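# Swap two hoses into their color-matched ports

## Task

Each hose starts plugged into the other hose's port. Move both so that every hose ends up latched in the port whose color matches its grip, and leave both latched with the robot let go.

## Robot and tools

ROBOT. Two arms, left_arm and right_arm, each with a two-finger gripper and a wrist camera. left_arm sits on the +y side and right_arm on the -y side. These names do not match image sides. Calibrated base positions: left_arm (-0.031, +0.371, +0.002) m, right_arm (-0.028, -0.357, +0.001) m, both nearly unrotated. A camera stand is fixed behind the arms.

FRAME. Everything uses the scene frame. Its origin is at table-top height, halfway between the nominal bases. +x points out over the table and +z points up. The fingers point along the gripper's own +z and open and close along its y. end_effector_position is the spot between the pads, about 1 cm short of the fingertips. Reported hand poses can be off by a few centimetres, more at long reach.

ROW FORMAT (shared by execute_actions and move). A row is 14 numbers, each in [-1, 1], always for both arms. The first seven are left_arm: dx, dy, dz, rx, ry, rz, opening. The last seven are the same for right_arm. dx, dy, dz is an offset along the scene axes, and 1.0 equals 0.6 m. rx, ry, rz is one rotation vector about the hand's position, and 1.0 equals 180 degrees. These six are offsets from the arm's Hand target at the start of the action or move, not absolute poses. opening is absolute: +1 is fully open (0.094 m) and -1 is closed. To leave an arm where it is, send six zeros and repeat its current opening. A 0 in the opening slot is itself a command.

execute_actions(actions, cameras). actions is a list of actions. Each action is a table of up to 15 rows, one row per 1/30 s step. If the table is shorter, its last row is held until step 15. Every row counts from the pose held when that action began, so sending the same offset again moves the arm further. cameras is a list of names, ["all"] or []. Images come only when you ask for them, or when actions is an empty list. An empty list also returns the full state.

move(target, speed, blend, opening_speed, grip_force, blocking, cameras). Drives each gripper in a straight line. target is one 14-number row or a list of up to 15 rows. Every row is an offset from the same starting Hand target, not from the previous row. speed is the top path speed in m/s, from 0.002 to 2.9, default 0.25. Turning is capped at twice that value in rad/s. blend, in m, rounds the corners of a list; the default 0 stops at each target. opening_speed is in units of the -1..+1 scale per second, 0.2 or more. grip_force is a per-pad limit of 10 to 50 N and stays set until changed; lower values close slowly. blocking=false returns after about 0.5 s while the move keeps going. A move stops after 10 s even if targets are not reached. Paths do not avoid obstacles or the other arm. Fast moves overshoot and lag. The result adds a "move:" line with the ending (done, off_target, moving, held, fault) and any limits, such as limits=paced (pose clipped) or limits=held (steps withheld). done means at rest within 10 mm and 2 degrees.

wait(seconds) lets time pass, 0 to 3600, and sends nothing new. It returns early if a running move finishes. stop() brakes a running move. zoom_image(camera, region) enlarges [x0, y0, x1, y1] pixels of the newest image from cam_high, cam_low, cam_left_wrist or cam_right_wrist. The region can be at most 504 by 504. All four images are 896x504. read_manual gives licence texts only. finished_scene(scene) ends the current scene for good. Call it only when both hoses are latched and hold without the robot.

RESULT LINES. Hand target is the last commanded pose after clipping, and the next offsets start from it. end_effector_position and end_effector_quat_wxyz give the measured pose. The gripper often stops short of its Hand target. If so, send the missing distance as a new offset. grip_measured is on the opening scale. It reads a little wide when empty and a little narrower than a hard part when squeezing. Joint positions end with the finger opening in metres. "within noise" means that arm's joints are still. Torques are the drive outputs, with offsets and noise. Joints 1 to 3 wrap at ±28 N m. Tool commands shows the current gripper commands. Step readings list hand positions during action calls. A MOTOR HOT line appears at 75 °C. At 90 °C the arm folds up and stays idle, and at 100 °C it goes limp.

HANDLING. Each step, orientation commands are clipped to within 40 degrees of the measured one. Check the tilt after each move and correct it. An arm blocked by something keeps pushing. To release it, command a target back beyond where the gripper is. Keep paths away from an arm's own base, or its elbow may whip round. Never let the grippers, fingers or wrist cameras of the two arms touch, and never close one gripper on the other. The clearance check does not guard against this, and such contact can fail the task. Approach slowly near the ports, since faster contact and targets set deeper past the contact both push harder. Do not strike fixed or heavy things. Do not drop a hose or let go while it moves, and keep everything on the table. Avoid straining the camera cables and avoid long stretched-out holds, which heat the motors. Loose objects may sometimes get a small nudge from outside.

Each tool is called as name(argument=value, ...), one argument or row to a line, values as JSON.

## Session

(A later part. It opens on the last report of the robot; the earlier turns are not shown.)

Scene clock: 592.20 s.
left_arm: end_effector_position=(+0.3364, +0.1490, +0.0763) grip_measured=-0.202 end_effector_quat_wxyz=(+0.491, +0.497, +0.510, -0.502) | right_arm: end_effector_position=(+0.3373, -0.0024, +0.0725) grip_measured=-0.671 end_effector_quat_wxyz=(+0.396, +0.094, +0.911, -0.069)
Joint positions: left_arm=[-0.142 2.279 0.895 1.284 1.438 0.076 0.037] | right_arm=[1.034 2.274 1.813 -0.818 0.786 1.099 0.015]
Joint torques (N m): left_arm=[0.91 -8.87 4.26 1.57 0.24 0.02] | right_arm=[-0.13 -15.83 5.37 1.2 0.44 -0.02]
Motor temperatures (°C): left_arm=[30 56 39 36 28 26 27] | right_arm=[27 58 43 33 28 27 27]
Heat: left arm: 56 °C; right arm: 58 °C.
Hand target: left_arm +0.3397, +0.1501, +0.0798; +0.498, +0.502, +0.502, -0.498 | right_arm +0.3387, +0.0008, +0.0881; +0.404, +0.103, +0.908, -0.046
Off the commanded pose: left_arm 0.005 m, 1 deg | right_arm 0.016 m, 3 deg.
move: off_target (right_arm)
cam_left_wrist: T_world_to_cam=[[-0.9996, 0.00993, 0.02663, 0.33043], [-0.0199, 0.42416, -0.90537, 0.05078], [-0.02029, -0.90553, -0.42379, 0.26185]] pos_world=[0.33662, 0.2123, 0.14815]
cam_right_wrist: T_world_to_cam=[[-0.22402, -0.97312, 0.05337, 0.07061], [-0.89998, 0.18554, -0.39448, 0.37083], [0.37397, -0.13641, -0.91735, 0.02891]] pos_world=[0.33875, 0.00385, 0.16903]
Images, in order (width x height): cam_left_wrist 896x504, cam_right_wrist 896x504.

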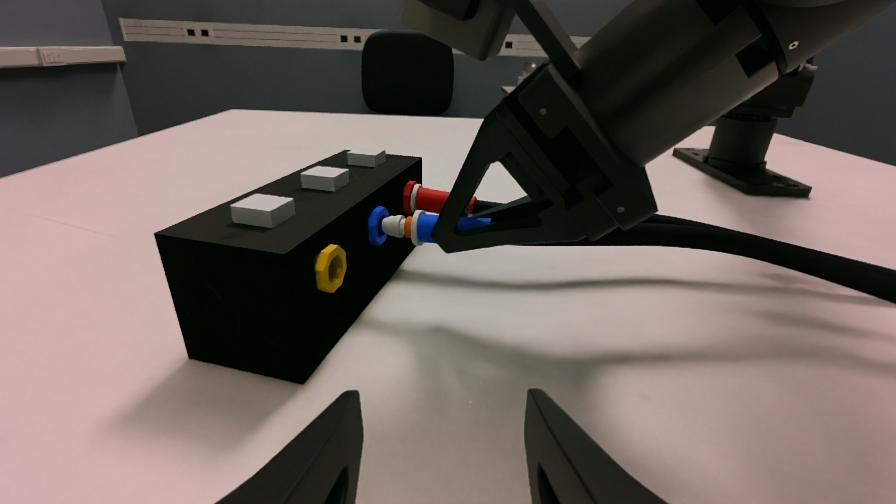

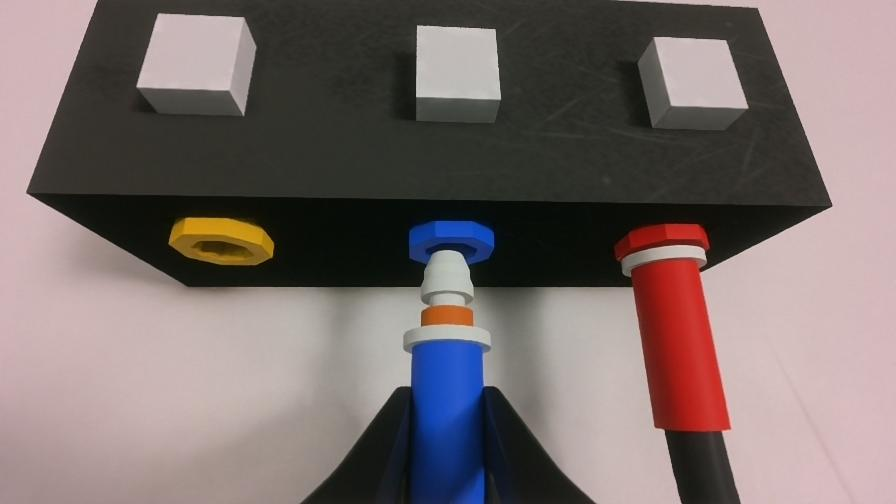

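move(
  target=[
    [0,0,0,0,0,0,-0.2,0.03,-0.003,0.003,0,0,0,-0.92],
    [0,0,0,0,0,0,-0.2,0.18,0.018,0.03,0,-0.06,0,-0.95],
  ],
  speed=[0.12,0.25],
  blend=0.01,
  cameras=["cam_right_wrist","cam_left_wrist"],
)

zoom_image(
  camera="cam_left_wrist",
  region=[350, 160, 550, 290],
)

Scene clock: 598.37 s.
left_arm: end_effector_position=(+0.3364, +0.1490, +0.0763) grip_measured=-0.202 end_effector_quat_wxyz=(+0.491, +0.497, +0.510, -0.502) | right_arm: end_effector_position=(+0.3583, -0.0103, +0.0743) grip_measured=-0.671 end_effector_quat_wxyz=(+0.374, +0.028, +0.920, -0.117)
Joint positions: left_arm=[-0.142 2.279 0.895 1.284 1.438 0.076 0.037] | right_arm=[0.986 2.332 1.935 -0.903 0.768 0.918 0.015]
Joint torques (N m): left_arm=[0.91 -8.87 4.25 1.57 0.24 0.02] | right_arm=[-7.3 -10.69 12.77 3.76 1.64 -0.27]
Motor temperatures (°C): left_arm=[30 57 39 36 28 26 27] | right_arm=[27 61 43 34 28 27 27]
Heat: left arm: 57 °C; right arm: 61 °C.
Hand target: left_arm +0.3397, +0.1501, +0.0798; +0.498, +0.502, +0.502, -0.498 | right_arm +0.4465, +0.0117, +0.1061; +0.488, +0.107, +0.866, -0.036
Off the commanded pose: left_arm 0.005 m, 1 deg | right_arm 0.096 m, 19 deg.
move: off_target (right_arm); blend cut to 0.0091 m at target 1; target 2's new opening was sent with right_arm's hand 0.096 m and 19 deg from that target
cam_left_wrist: T_world_to_cam=[[-0.9996, 0.00993, 0.02663, 0.33043], [-0.0199, 0.42416, -0.90537, 0.05078], [-0.02029, -0.90553, -0.42379, 0.26185]] pos_world=[0.33662, 0.2123, 0.14815]
cam_right_wrist: T_world_to_cam=[[-0.13744, -0.97081, 0.19656, 0.0259], [-0.93462, 0.06139, -0.35032, 0.39985], [0.32802, -0.23186, -0.91578, 0.03702]] pos_world=[0.36512, 0.00918, 0.16888]
Images, in order (width x height): cam_left_wrist 896x504, cam_right_wrist 896x504.

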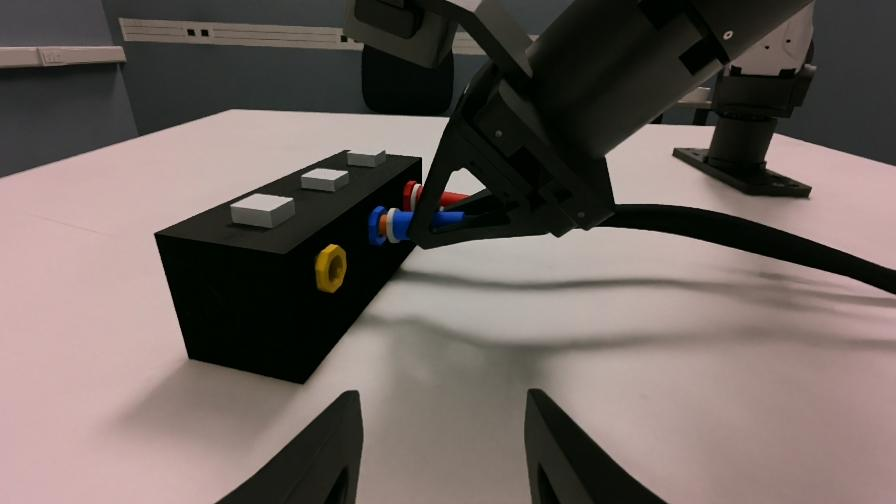

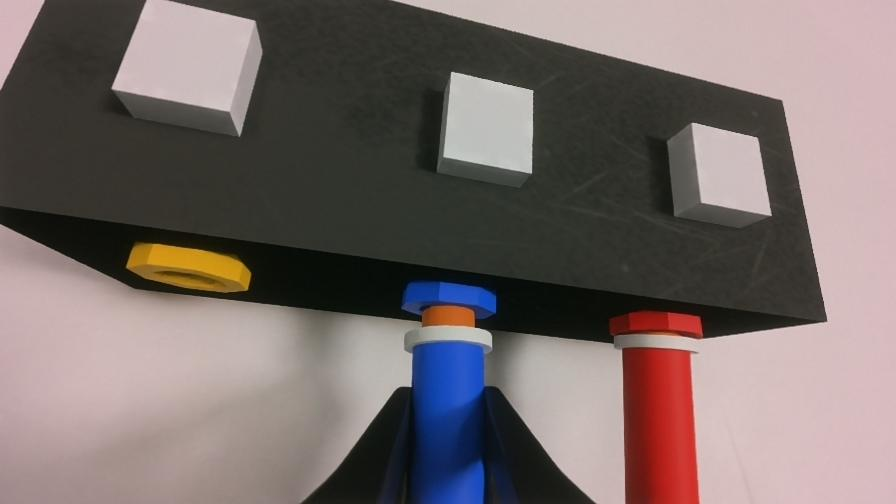

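Scaled by 2.520.

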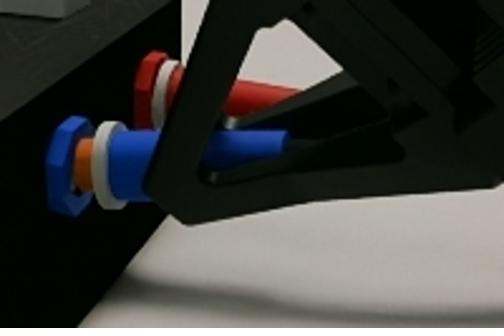

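move(
  target=[0,0,0,0,0,0,-0.2,0.1,0.005,0.005,0,-0.03,0,-0.95],
  speed=0.3,
  cameras=["cam_right_wrist","cam_left_wrist"],
)

zoom_image(
  camera="cam_left_wrist",
  region=[350, 160, 550, 290],
)

Scene clock: 602.57 s.
left_arm: end_effector_position=(+0.3364, +0.1490, +0.0763) grip_measured=-0.202 end_effector_quat_wxyz=(+0.491, +0.497, +0.510, -0.502) | right_arm: end_effector_position=(+0.3609, -0.0111, +0.0764) grip_measured=-0.671 end_effector_quat_wxyz=(+0.337, -0.002, +0.929, -0.152)
Joint positions: left_arm=[-0.142 2.279 0.895 1.284 1.438 0.076 0.037] | right_arm=[0.973 2.419 2.125 -1.094 0.739 0.879 0.015]
Joint torques (N m): left_arm=[0.91 -8.88 4.26 1.57 0.24 0.02] | right_arm=[-11.66 -10.54 13.01 4.76 2.39 -0.13]
Motor temperatures (°C): left_arm=[30 57 39 36 28 26 27] | right_arm=[28 60 45 37 28 27 27]
Heat: left arm: 57 °C; right arm: 60 °C.
Hand target: left_arm +0.3397, +0.1501, +0.0798; +0.498, +0.502, +0.502, -0.498 | right_arm +0.5065, +0.0147, +0.1091; +0.528, +0.108, +0.842, -0.031
Off the commanded pose: left_arm 0.005 m, 1 deg | right_arm 0.151 m, 31 deg.
move: off_target (right_arm)
cam_left_wrist: T_world_to_cam=[[-0.9996, 0.00993, 0.02663, 0.33043], [-0.0199, 0.42416, -0.90537, 0.05078], [-0.02029, -0.90553, -0.42379, 0.26185]] pos_world=[0.33662, 0.2123, 0.14815]
cam_right_wrist: T_world_to_cam=[[-0.09602, -0.95374, 0.28489, 0.00358], [-0.96152, 0.01486, -0.27435, 0.40645], [0.25743, -0.30027, -0.91846, 0.06286]] pos_world=[0.37497, 0.01625, 0.16823]
Images, in order (width x height): cam_left_wrist 896x504, cam_right_wrist 896x504.

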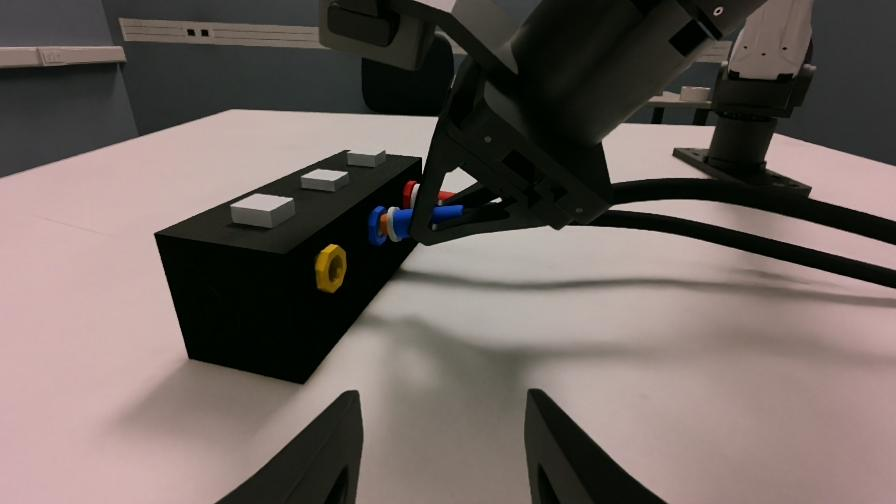

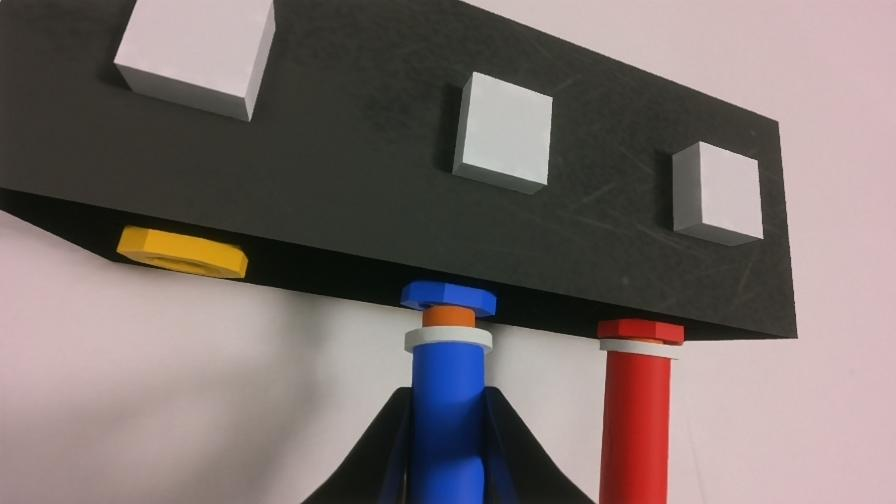

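Scaled by 2.520.

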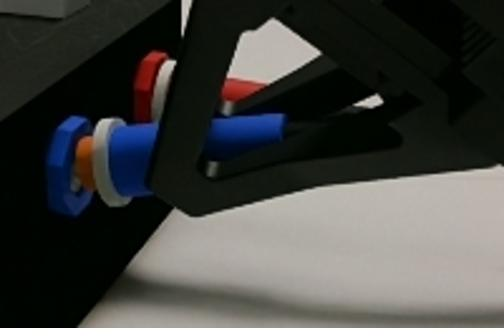

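move(
  target=[
    [0,0,0,0,0,0,-0.2,-0.23,-0.025,-0.045,0,0.05,0.02,-0.95],
    [0,0,0,0,0,0,-0.2,-0.03,0.012,-0.03,0,0.0,0.03,-0.95],
  ],
  speed=[0.25,0.4],
  cameras=["cam_right_wrist","cam_left_wrist"],
)

zoom_image(
  camera="cam_left_wrist",
  region=[350, 160, 550, 290],
)

Scene clock: 612.83 s.
left_arm: end_effector_position=(+0.3364, +0.1490, +0.0763) grip_measured=-0.202 end_effector_quat_wxyz=(+0.491, +0.497, +0.510, -0.502) | right_arm: end_effector_position=(+0.3616, -0.0117, +0.0691) grip_measured=-0.670 end_effector_quat_wxyz=(+0.386, -0.011, +0.913, -0.132)
Joint positions: left_arm=[-0.142 2.279 0.895 1.284 1.438 0.076 0.037] | right_arm=[0.986 2.318 1.867 -0.813 0.797 0.813 0.015]
Joint torques (N m): left_arm=[0.9 -8.87 4.26 1.57 0.24 0.02] | right_arm=[-11.21 -8.47 13.19 5.13 1.3 -0.85]
Motor temperatures (°C): left_arm=[30 57 39 36 28 26 27] | right_arm=[30 60 49 47 30 27 27]
Heat: left arm: 57 °C; right arm: 60 °C.
Hand target: left_arm +0.3397, +0.1501, +0.0798; +0.498, +0.502, +0.502, -0.498 | right_arm +0.4887, +0.0218, +0.0912; +0.529, +0.069, +0.846, -0.006
Off the commanded pose: left_arm 0.005 m, 1 deg | right_arm 0.133 m, 25 deg.
move: off_target (right_arm)
cam_left_wrist: T_world_to_cam=[[-0.9996, 0.00993, 0.02663, 0.33043], [-0.0199, 0.42416, -0.90537, 0.05078], [-0.02029, -0.90553, -0.42379, 0.26185]] pos_world=[0.33662, 0.2123, 0.14815]
cam_right_wrist: T_world_to_cam=[[-0.08024, -0.96458, 0.25129, 0.00165], [-0.92927, -0.0188, -0.36892, 0.39967], [0.36057, -0.26312, -0.89485, 0.01716]] pos_world=[0.36534, 0.01362, 0.16239]
Images, in order (width x height): cam_left_wrist 896x504, cam_right_wrist 896x504.

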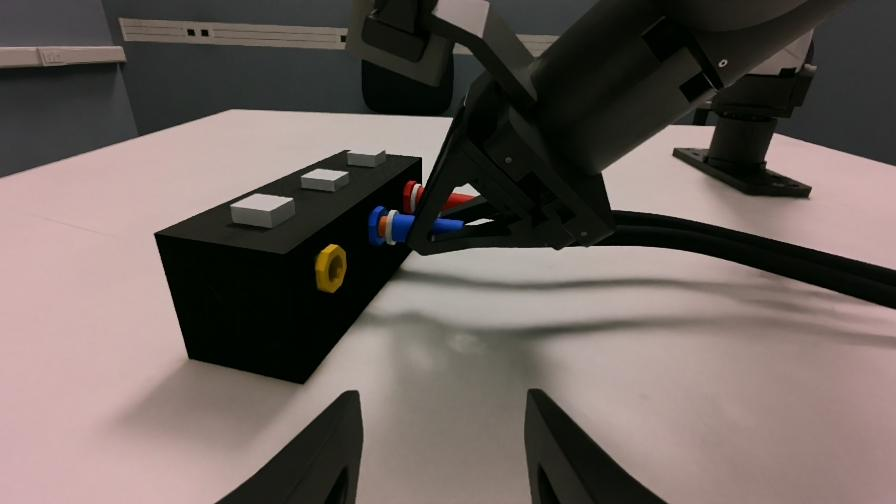

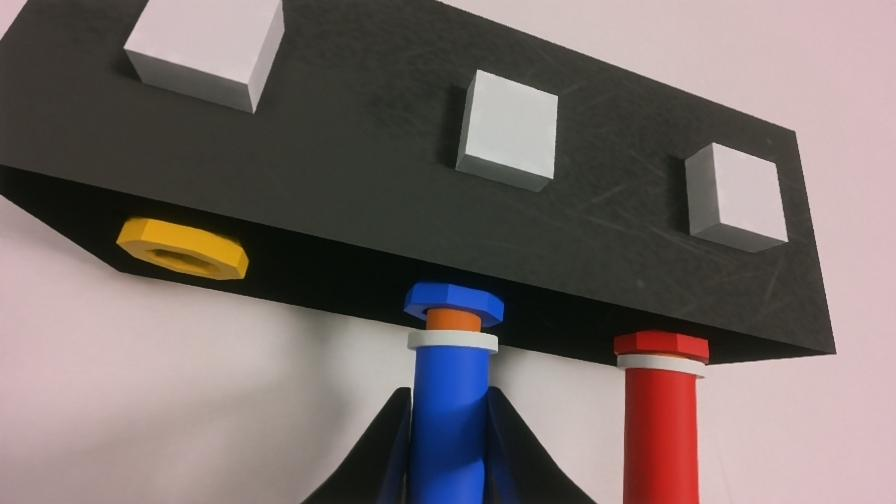

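Scaled by 2.520.

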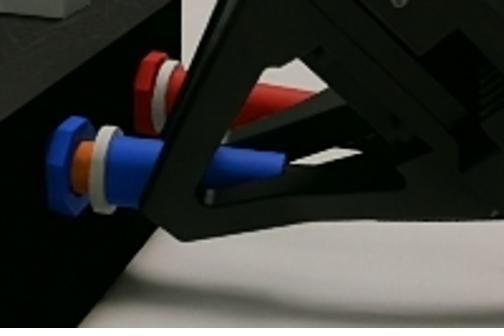

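move(
  target=[
    [0,0,0,0,0,0,-0.2,-0.13,-0.03,0,0,0.0,0.01,-0.95],
    [0,0,0,0,0,0,-0.2,0.08,0.0,0.02,0,-0.03,0.02,-0.95],
    [0,0,0,0,0,0,-0.2,0.08,0.05,0.03,0,-0.03,0.02,-0.95],
  ],
  speed=[0.3,0.6,0.3],
  blend=[0,0.01,0],
  cameras=["cam_right_wrist","cam_left_wrist"],
)

zoom_image(
  camera="cam_left_wrist",
  region=[350, 160, 550, 290],
)

Scene clock: 620.50 s.
left_arm: end_effector_position=(+0.3364, +0.1490, +0.0763) grip_measured=-0.202 end_effector_quat_wxyz=(+0.491, +0.497, +0.510, -0.502) | right_arm: end_effector_position=(+0.3645, -0.0122, +0.0712) grip_measured=-0.662 end_effector_quat_wxyz=(+0.258, -0.018, +0.947, -0.189)
Joint positions: left_arm=[-0.142 2.279 0.895 1.284 1.438 0.076 0.037] | right_arm=[0.943 2.725 2.732 -1.553 0.652 0.878 0.016]
Joint torques (N m): left_arm=[0.91 -8.87 4.26 1.57 0.25 0.02] | right_arm=[-8.35 -14.26 13.23 4.89 2.82 -0.63]
Motor temperatures (°C): left_arm=[30 57 39 36 28 26 27] | right_arm=[32 60 51 52 30 27 27]
Heat: left arm: 57 °C; right arm: 60 °C.
Hand target: left_arm +0.3397, +0.1501, +0.0798; +0.498, +0.502, +0.502, -0.498 | right_arm +0.5367, +0.0517, +0.1091; +0.533, +0.035, +0.845, -0.012
Off the commanded pose: left_arm 0.005 m, 1 deg | right_arm 0.188 m, 46 deg; orientation clipped.
move: off_target (right_arm); limits=paced
cam_left_wrist: T_world_to_cam=[[-0.9996, 0.00993, 0.02663, 0.33043], [-0.0199, 0.42416, -0.90537, 0.05078], [-0.02029, -0.90553, -0.42379, 0.26185]] pos_world=[0.33662, 0.2123, 0.14815]
cam_right_wrist: T_world_to_cam=[[-0.06168, -0.9273, 0.3692, -0.0139], [-0.99311, 0.02011, -0.1154, 0.40874], [0.09959, -0.37378, -0.92216, 0.11359]] pos_world=[0.39376, 0.02134, 0.15705]
Images, in order (width x height): cam_left_wrist 896x504, cam_right_wrist 896x504.

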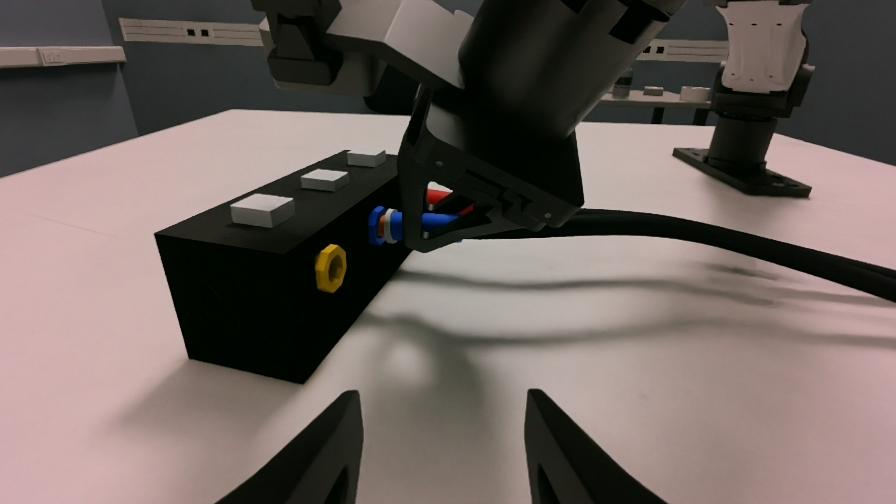

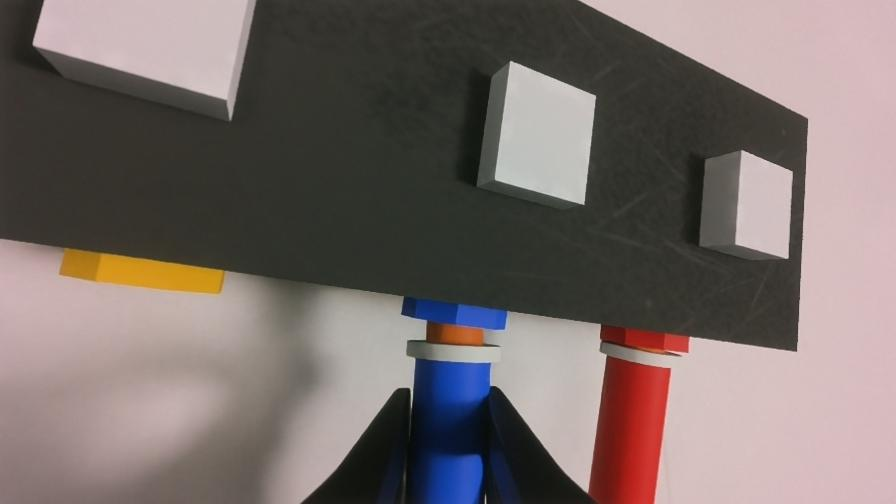

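Scaled by 2.520.

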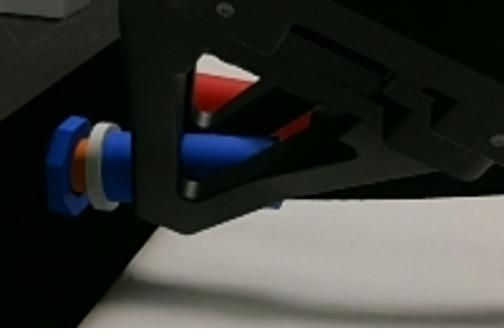

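move(
  target=[
    [0,0,0,0,0,0,-0.2,-0.2845,-0.101,-0.042,-0.0083,-0.0187,-0.0494,-0.95],
  ],
  speed=[0.25],
  cameras=["cam_right_wrist","cam_left_wrist"],
)

zoom_image(
  camera="cam_left_wrist",
  region=[350, 160, 550, 290],
)

Scene clock: 629.83 s.
left_arm: end_effector_position=(+0.3364, +0.1490, +0.0763) grip_measured=-0.202 end_effector_quat_wxyz=(+0.491, +0.497, +0.510, -0.502) | right_arm: end_effector_position=(+0.3496, -0.0105, +0.0586) grip_measured=-0.671 end_effector_quat_wxyz=(+0.533, +0.055, +0.838, -0.103)
Joint positions: left_arm=[-0.142 2.279 0.895 1.284 1.438 0.076 0.037] | right_arm=[1.065 2.267 1.515 -0.287 1.075 0.856 0.015]
Joint torques (N m): left_arm=[0.91 -8.85 4.26 1.57 0.24 0.02] | right_arm=[-2.47 -15.61 5.75 2.28 0.59 -0.06]
Motor temperatures (°C): left_arm=[30 57 39 36 28 26 27] | right_arm=[32 60 52 52 32 27 27]
Heat: left arm: 57 °C; right arm: 60 °C.
Hand target: left_arm +0.3397, +0.1501, +0.0798; +0.498, +0.502, +0.502, -0.498 | right_arm +0.3659, -0.0089, +0.0840; +0.556, +0.094, +0.824, -0.064
Off the commanded pose: left_arm 0.005 m, 1 deg | right_arm 0.030 m, 7 deg.
move: off_target (right_arm)
cam_left_wrist: T_world_to_cam=[[-0.9996, 0.00993, 0.02663, 0.33043], [-0.0199, 0.42416, -0.90537, 0.05078], [-0.02029, -0.90553, -0.42379, 0.26185]] pos_world=[0.33662, 0.2123, 0.14815]
cam_right_wrist: T_world_to_cam=[[-0.20165, -0.97248, 0.11668, 0.05473], [-0.74851, 0.07617, -0.65873, 0.33932], [0.63172, -0.22017, -0.74328, -0.09075]] pos_world=[0.32235, 0.00739, 0.14968]
Images, in order (width x height): cam_left_wrist 896x504, cam_right_wrist 896x504.

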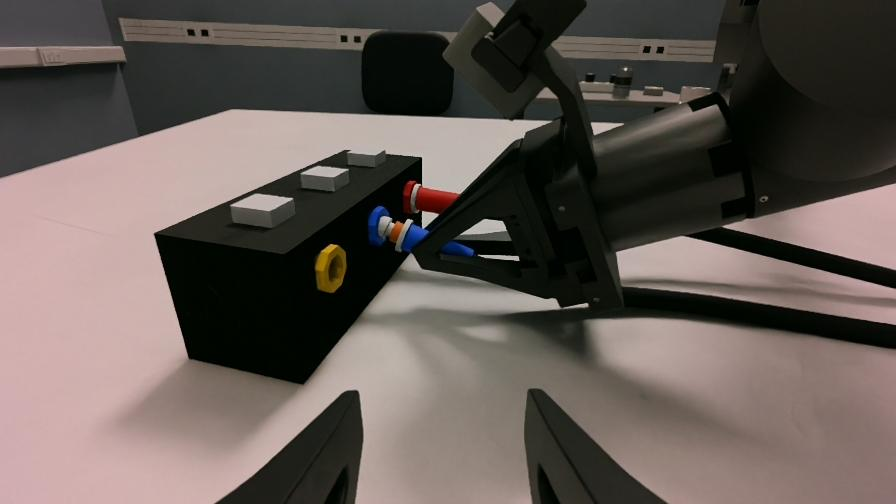

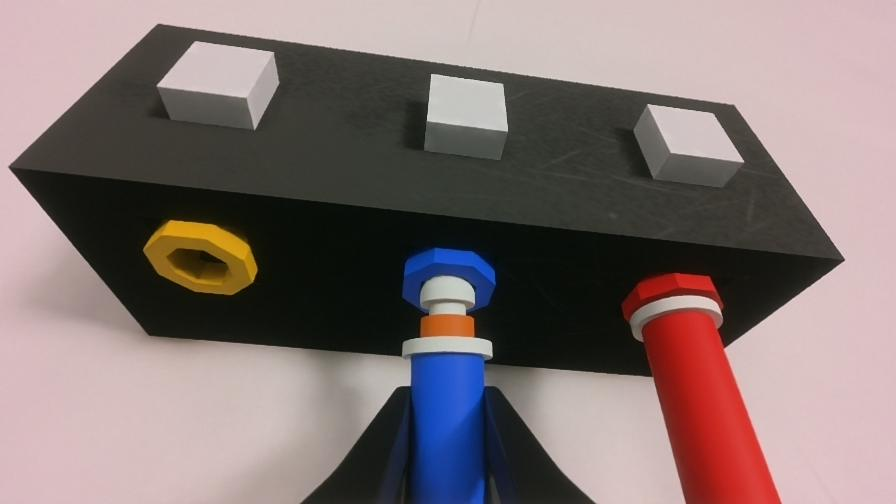

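Scaled by 2.520.

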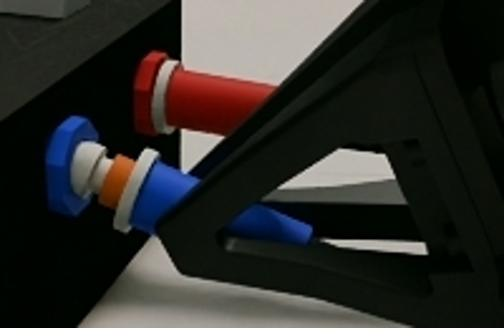

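move(
  target=[
    [0,0,0,0,0,0,-0.2,-0.012,0.004,0.03,0,0.0,0,-0.95],
  ],
  speed=[0.15],
  cameras=["cam_right_wrist","cam_left_wrist"],
)

zoom_image(
  camera="cam_left_wrist",
  region=[350, 160, 550, 290],
)

Scene clock: 633.73 s.
left_arm: end_effector_position=(+0.3364, +0.1490, +0.0763) grip_measured=-0.202 end_effector_quat_wxyz=(+0.491, +0.497, +0.510, -0.502) | right_arm: end_effector_position=(+0.3490, -0.0105, +0.0604) grip_measured=-0.671 end_effector_quat_wxyz=(+0.528, +0.053, +0.841, -0.100)
Joint positions: left_arm=[-0.142 2.279 0.895 1.284 1.438 0.076 0.037] | right_arm=[1.063 2.257 1.515 -0.299 1.06 0.856 0.015]
Joint torques (N m): left_arm=[0.91 -8.87 4.26 1.57 0.24 0.02] | right_arm=[-0.85 -17.65 7.53 1.64 0.8 0.16]
Motor temperatures (°C): left_arm=[30 57 39 36 28 26 27] | right_arm=[31 63 51 50 31 27 27]
Heat: left arm: 57 °C; right arm: 63 °C.
Hand target: left_arm +0.3397, +0.1501, +0.0798; +0.498, +0.502, +0.502, -0.498 | right_arm +0.3587, -0.0065, +0.1020; +0.556, +0.094, +0.824, -0.064
Off the commanded pose: left_arm 0.005 m, 1 deg | right_arm 0.043 m, 7 deg.
move: off_target (right_arm)
cam_left_wrist: T_world_to_cam=[[-0.9996, 0.00993, 0.02663, 0.33043], [-0.0199, 0.42416, -0.90537, 0.05078], [-0.02029, -0.90553, -0.42379, 0.26185]] pos_world=[0.33662, 0.2123, 0.14815]
cam_right_wrist: T_world_to_cam=[[-0.19423, -0.97418, 0.11513, 0.05192], [-0.75704, 0.07422, -0.64914, 0.34255], [0.62383, -0.21324, -0.75191, -0.08564]] pos_world=[0.32284, 0.00689, 0.15199]
Images, in order (width x height): cam_left_wrist 896x504, cam_right_wrist 896x504.

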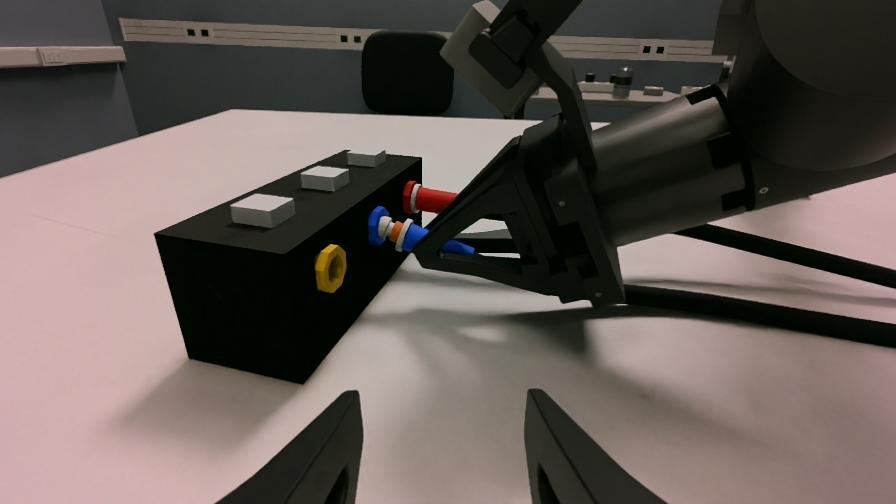

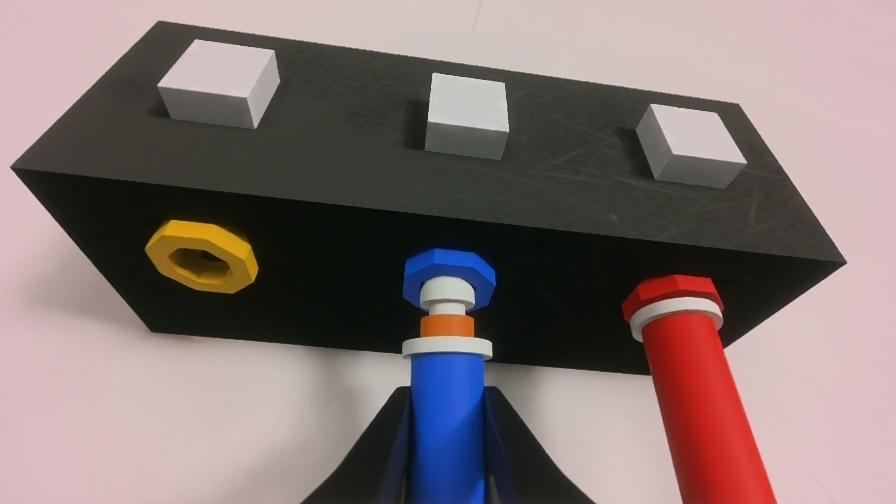

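Scaled by 2.520.

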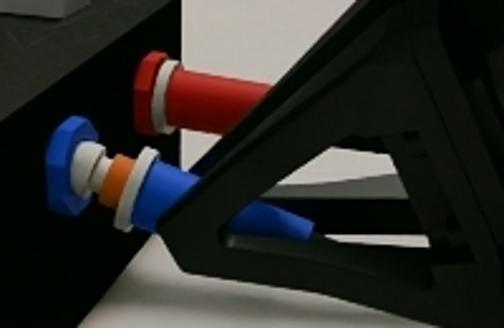

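move(
  target=[
    [0,0,0,0,0,0,-0.2,-0.005,0.0,0.02,0,0.0,0,-0.95],
    [0,0,0,0,0,0,-0.2,0.2,0.045,-0.02,0,-0.04,0,-0.95],
  ],
  speed=[0.2,0.4],
  blend=[0.008,0],
  cameras=["cam_right_wrist","cam_left_wrist"],
)

zoom_image(
  camera="cam_left_wrist",
  region=[350, 160, 550, 290],
)

Scene clock: 642.23 s.
left_arm: end_effector_position=(+0.3364, +0.1490, +0.0763) grip_measured=-0.202 end_effector_quat_wxyz=(+0.491, +0.497, +0.510, -0.502) | right_arm: end_effector_position=(+0.3601, -0.0121, +0.0637) grip_measured=-0.671 end_effector_quat_wxyz=(+0.456, -0.008, +0.860, -0.229)
Joint positions: left_arm=[-0.142 2.279 0.895 1.284 1.438 0.076 0.037] | right_arm=[1.043 2.46 1.974 -0.918 1.063 0.906 0.015]
Joint torques (N m): left_arm=[0.9 -8.87 4.26 1.57 0.24 0.02] | right_arm=[-11.08 -10.63 14.27 4.84 1.6 -0.23]
Motor temperatures (°C): left_arm=[30 57 39 36 28 26 27] | right_arm=[31 66 51 49 30 27 27]
Heat: left arm: 57 °C; right arm: 66 °C.
Hand target: left_arm +0.3397, +0.1501, +0.0798; +0.498, +0.502, +0.502, -0.498 | right_arm +0.4786, +0.0206, +0.0901; +0.606, +0.097, +0.787, -0.057
Off the commanded pose: left_arm 0.005 m, 1 deg | right_arm 0.126 m, 30 deg.
move: off_target (right_arm); blend cut to 0.0064 m at target 1
cam_left_wrist: T_world_to_cam=[[-0.9996, 0.00993, 0.02663, 0.33043], [-0.0199, 0.42416, -0.90537, 0.05078], [-0.02029, -0.90553, -0.42379, 0.26185]] pos_world=[0.33662, 0.2123, 0.14815]
cam_right_wrist: T_world_to_cam=[[-0.1924, -0.89492, 0.4026, 0.03405], [-0.85506, -0.04842, -0.51627, 0.3785], [0.48152, -0.44358, -0.75589, -0.04177]] pos_world=[0.3503, 0.03027, 0.15013]
Images, in order (width x height): cam_left_wrist 896x504, cam_right_wrist 896x504.

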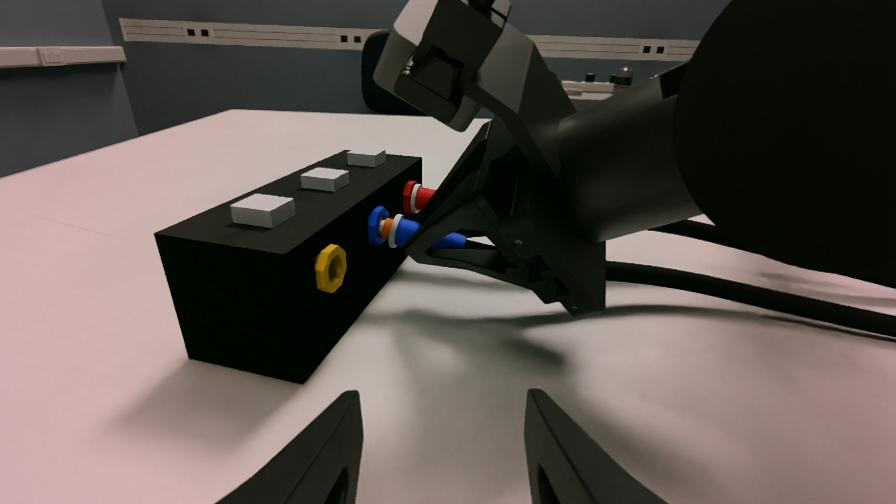

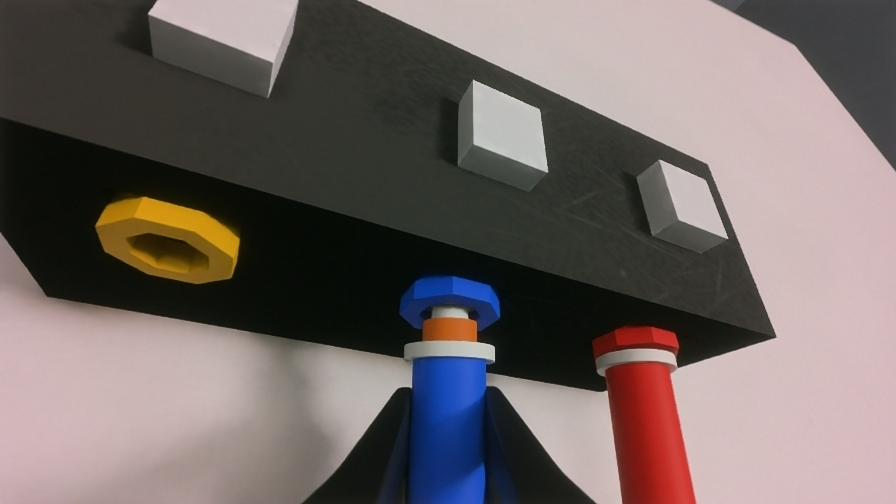

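Scaled by 2.520.

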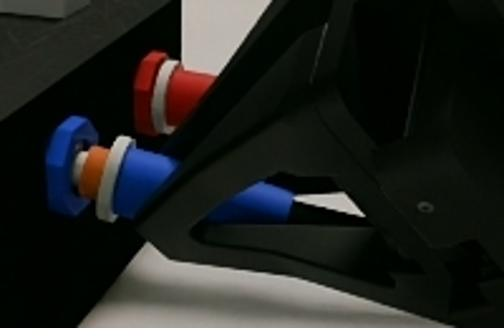

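move(
  target=[
    [0,0,0,0,0,0,-0.2,-0.211,-0.0443,0.0,0.0249,0.1482,0.0013,-0.95],
  ],
  speed=[0.2],
  cameras=["cam_right_wrist","cam_left_wrist"],
)

zoom_image(
  camera="cam_left_wrist",
  region=[350, 160, 550, 290],
)

Scene clock: 650.57 s.
left_arm: end_effector_position=(+0.3364, +0.1490, +0.0763) grip_measured=-0.202 end_effector_quat_wxyz=(+0.491, +0.497, +0.510, -0.502) | right_arm: end_effector_position=(+0.3477, -0.0076, +0.0681) grip_measured=-0.671 end_effector_quat_wxyz=(+0.392, +0.081, +0.913, -0.078)
Joint positions: left_arm=[-0.142 2.279 0.895 1.284 1.438 0.076 0.037] | right_arm=[1.008 2.284 1.815 -0.796 0.776 1.04 0.015]
Joint torques (N m): left_arm=[0.91 -8.88 4.26 1.57 0.24 0.02] | right_arm=[-0.75 -16.96 5.41 1.26 0.45 0.19]
Motor temperatures (°C): left_arm=[30 57 39 36 28 26 27] | right_arm=[33 65 52 53 30 27 27]
Heat: left arm: 57 °C; right arm: 65 °C.
Hand target: left_arm +0.3397, +0.1501, +0.0798; +0.498, +0.502, +0.502, -0.498 | right_arm +0.3521, -0.0060, +0.0901; +0.404, +0.103, +0.908, -0.047
Off the commanded pose: left_arm 0.005 m, 1 deg | right_arm 0.023 m, 5 deg.
move: off_target (right_arm)
cam_left_wrist: T_world_to_cam=[[-0.9996, 0.00993, 0.02663, 0.33043], [-0.0199, 0.42416, -0.90537, 0.05078], [-0.02029, -0.90553, -0.42379, 0.26185]] pos_world=[0.33662, 0.2123, 0.14815]
cam_right_wrist: T_world_to_cam=[[-0.2068, -0.97506, 0.08053, 0.06022], [-0.90804, 0.16064, -0.38686, 0.38154], [0.36428, -0.15313, -0.91861, 0.02357]] pos_world=[0.35032, 0.00104, 0.1644]
Images, in order (width x height): cam_left_wrist 896x504, cam_right_wrist 896x504.

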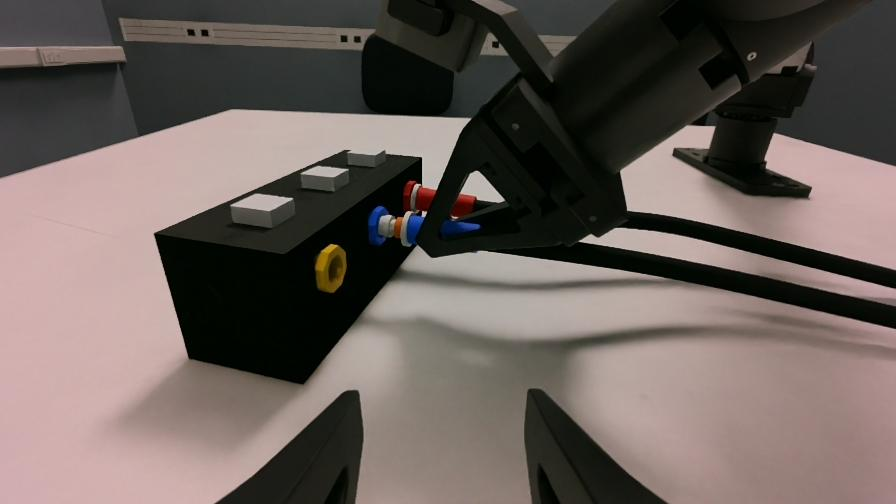

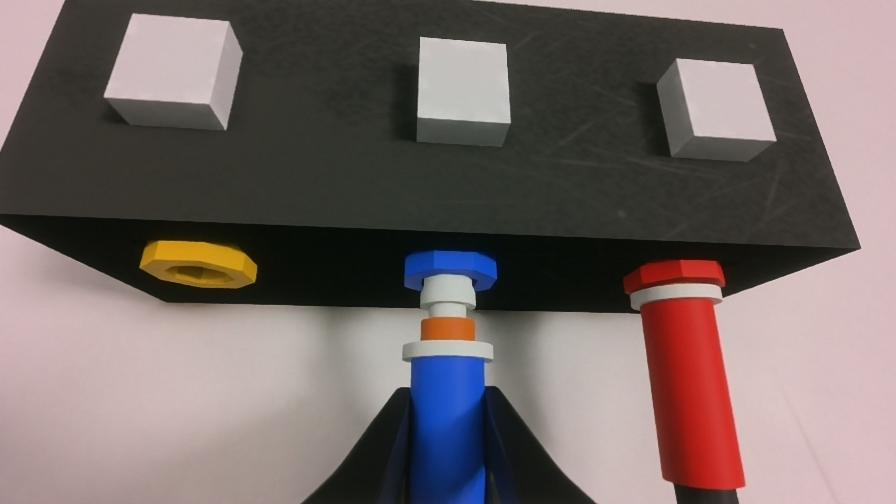

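Scaled by 2.520.

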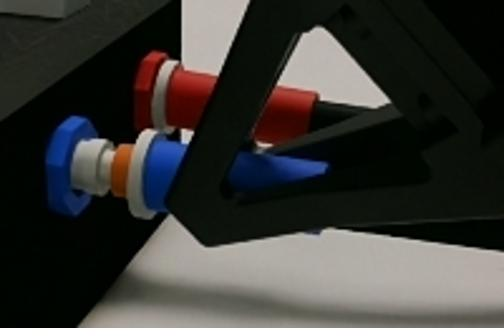

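move(
  target=[
    [0,0,0,0,0,0,-0.2,0.24,0.055,0.01,0,-0.06,0.04,-0.98],
  ],
  speed=[0.5],
  cameras=["cam_right_wrist","cam_left_wrist"],
)

zoom_image(
  camera="cam_left_wrist",
  region=[350, 160, 550, 290],
)

Scene clock: 655.73 s.
left_arm: end_effector_position=(+0.3364, +0.1490, +0.0763) grip_measured=-0.202 end_effector_quat_wxyz=(+0.491, +0.497, +0.510, -0.502) | right_arm: end_effector_position=(+0.3660, -0.0122, +0.0695) grip_measured=-0.669 end_effector_quat_wxyz=(+0.322, -0.009, +0.937, -0.136)
Joint positions: left_arm=[-0.142 2.279 0.895 1.284 1.438 0.076 0.037] | right_arm=[0.951 2.409 2.098 -1.049 0.688 0.837 0.016]
Joint torques (N m): left_arm=[0.91 -8.87 4.25 1.57 0.24 0.02] | right_arm=[-9.48 -10.44 13.12 4.86 1.67 -0.97]
Motor temperatures (°C): left_arm=[30 57 39 36 28 26 27] | right_arm=[32 67 52 51 30 27 27]
Heat: left arm: 57 °C; right arm: 67 °C.
Hand target: left_arm +0.3397, +0.1501, +0.0798; +0.498, +0.502, +0.502, -0.498 | right_arm +0.4961, +0.0270, +0.0960; +0.490, +0.050, +0.870, -0.011
Off the commanded pose: left_arm 0.005 m, 1 deg | right_arm 0.138 m, 26 deg.
move: off_target (right_arm)
cam_left_wrist: T_world_to_cam=[[-0.9996, 0.00993, 0.02663, 0.33043], [-0.0199, 0.42416, -0.90537, 0.05078], [-0.02029, -0.90553, -0.42379, 0.26185]] pos_world=[0.33662, 0.2123, 0.14815]
cam_right_wrist: T_world_to_cam=[[-0.06842, -0.96255, 0.26234, -0.00368], [-0.97089, 0.00374, -0.2395, 0.4104], [0.22955, -0.27109, -0.93478, 0.06647]] pos_world=[0.38294, 0.01294, 0.16139]
Images, in order (width x height): cam_left_wrist 896x504, cam_right_wrist 896x504.

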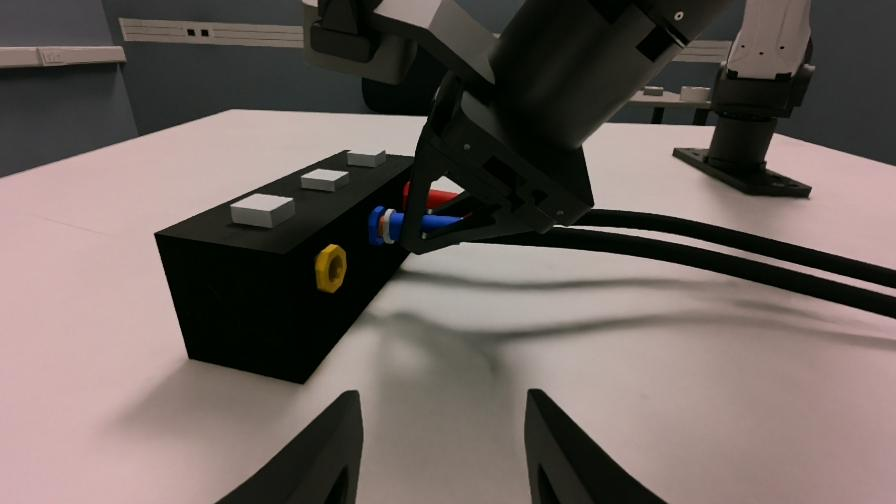

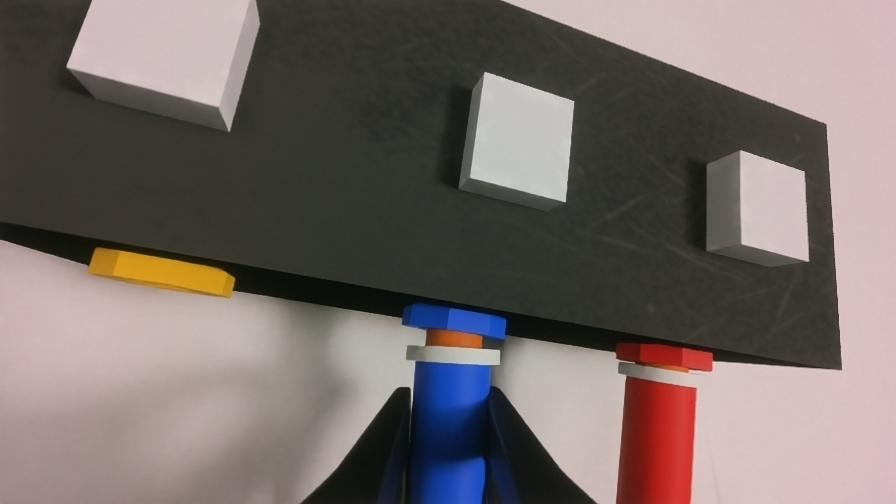

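Scaled by 2.520.

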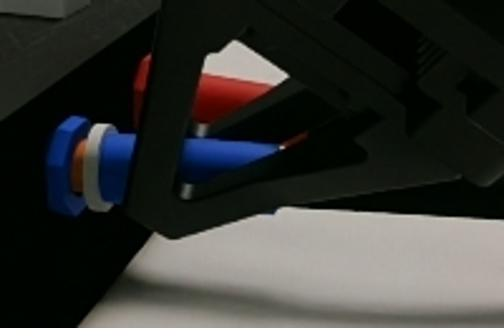

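move(
  target=[
    [0,0,0,0,0,0,-0.2,0.1,0.06,0.0,0,-0.04,0.0,-0.98],
    [0,0,0,0,0,0,-0.2,0.1,-0.06,0.02,0,-0.04,0.03,-0.98],
    [0,0,0,0,0,0,-0.2,0.12,0.02,-0.03,0,-0.04,0.03,-0.98],
  ],
  speed=[0.5],
  blend=[0.01,0.01,0],
  cameras=["cam_right_wrist","cam_left_wrist"],
)

zoom_image(
  camera="cam_left_wrist",
  region=[350, 160, 550, 290],
)

speed must be one number or one for each of the 3 targets, got a list of 1; nothing of the call was run

Scaled by 2.520.

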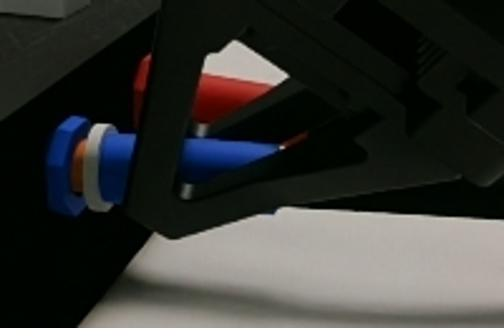

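move(
  target=[
    [0,0,0,0,0,0,-0.2,0.1,0.06,0.0,0,-0.04,0.0,-0.98],
    [0,0,0,0,0,0,-0.2,0.1,-0.06,0.02,0,-0.04,0.03,-0.98],
    [0,0,0,0,0,0,-0.2,0.12,0.02,-0.03,0,-0.04,0.03,-0.98],
  ],
  speed=0.5,
  blend=[0.01,0.01,0],
  cameras=["cam_right_wrist","cam_left_wrist"],
)

zoom_image(
  camera="cam_left_wrist",
  region=[350, 160, 550, 290],
)

Scene clock: 664.60 s.
left_arm: end_effector_position=(+0.3364, +0.1490, +0.0763) grip_measured=-0.202 end_effector_quat_wxyz=(+0.491, +0.497, +0.510, -0.502) | right_arm: end_effector_position=(+0.3686, -0.0149, +0.0671) grip_measured=-0.662 end_effector_quat_wxyz=(+0.226, -0.023, +0.959, -0.166)
Joint positions: left_arm=[-0.142 2.279 0.895 1.284 1.438 0.076 0.037] | right_arm=[0.91 2.733 2.764 -1.558 0.568 0.83 0.016]
Joint torques (N m): left_arm=[0.9 -8.87 4.26 1.57 0.24 0.02] | right_arm=[-11.33 -11.26 11.11 5.24 2.75 -1.15]
Motor temperatures (°C): left_arm=[30 57 39 36 28 26 27] | right_arm=[33 65 54 60 31 28 27]
Heat: left arm: 57 °C; right arm: 65 °C.
Hand target: left_arm +0.3397, +0.1501, +0.0798; +0.498, +0.502, +0.502, -0.498 | right_arm +0.5682, +0.0389, +0.0782; +0.514, +0.007, +0.858, -0.004
Off the commanded pose: left_arm 0.005 m, 1 deg | right_arm 0.207 m, 45 deg; orientation clipped.
move: off_target (right_arm); limits=paced
cam_left_wrist: T_world_to_cam=[[-0.9996, 0.00993, 0.02663, 0.33043], [-0.0199, 0.42416, -0.90537, 0.05078], [-0.02029, -0.90553, -0.42379, 0.26185]] pos_world=[0.33662, 0.2123, 0.14815]
cam_right_wrist: T_world_to_cam=[[-0.02825, -0.94331, 0.3307, -0.02454], [-0.99889, 0.01418, -0.04489, 0.4098], [0.03766, -0.3316, -0.94267, 0.13329]] pos_world=[0.40363, 0.01524, 0.15216]
Images, in order (width x height): cam_left_wrist 896x504, cam_right_wrist 896x504.

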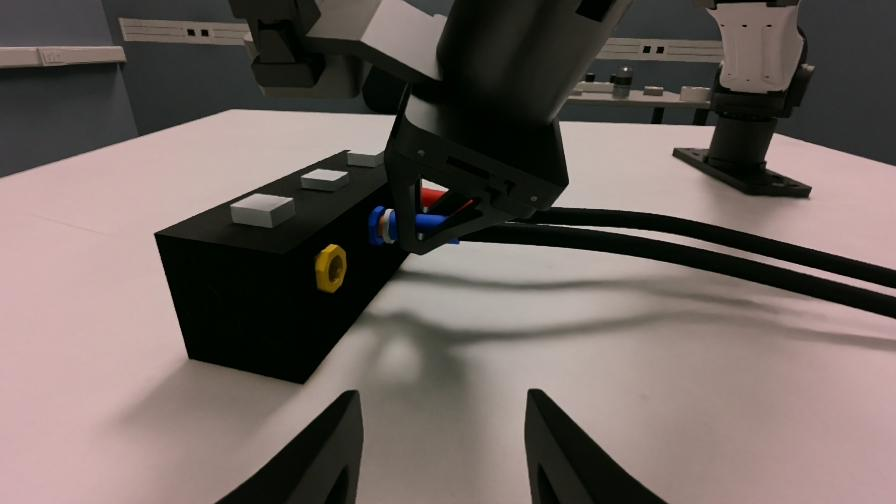

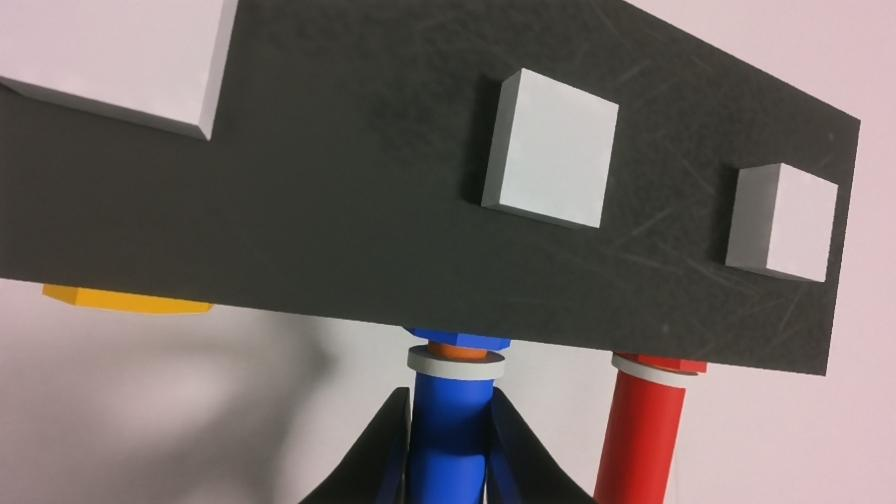

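Scaled by 2.520.

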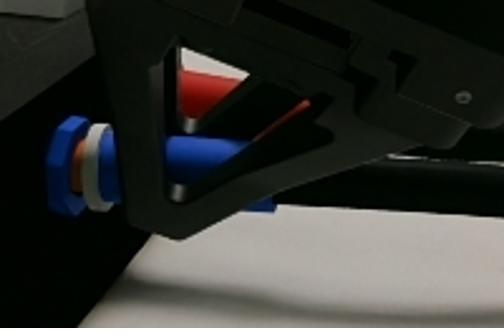

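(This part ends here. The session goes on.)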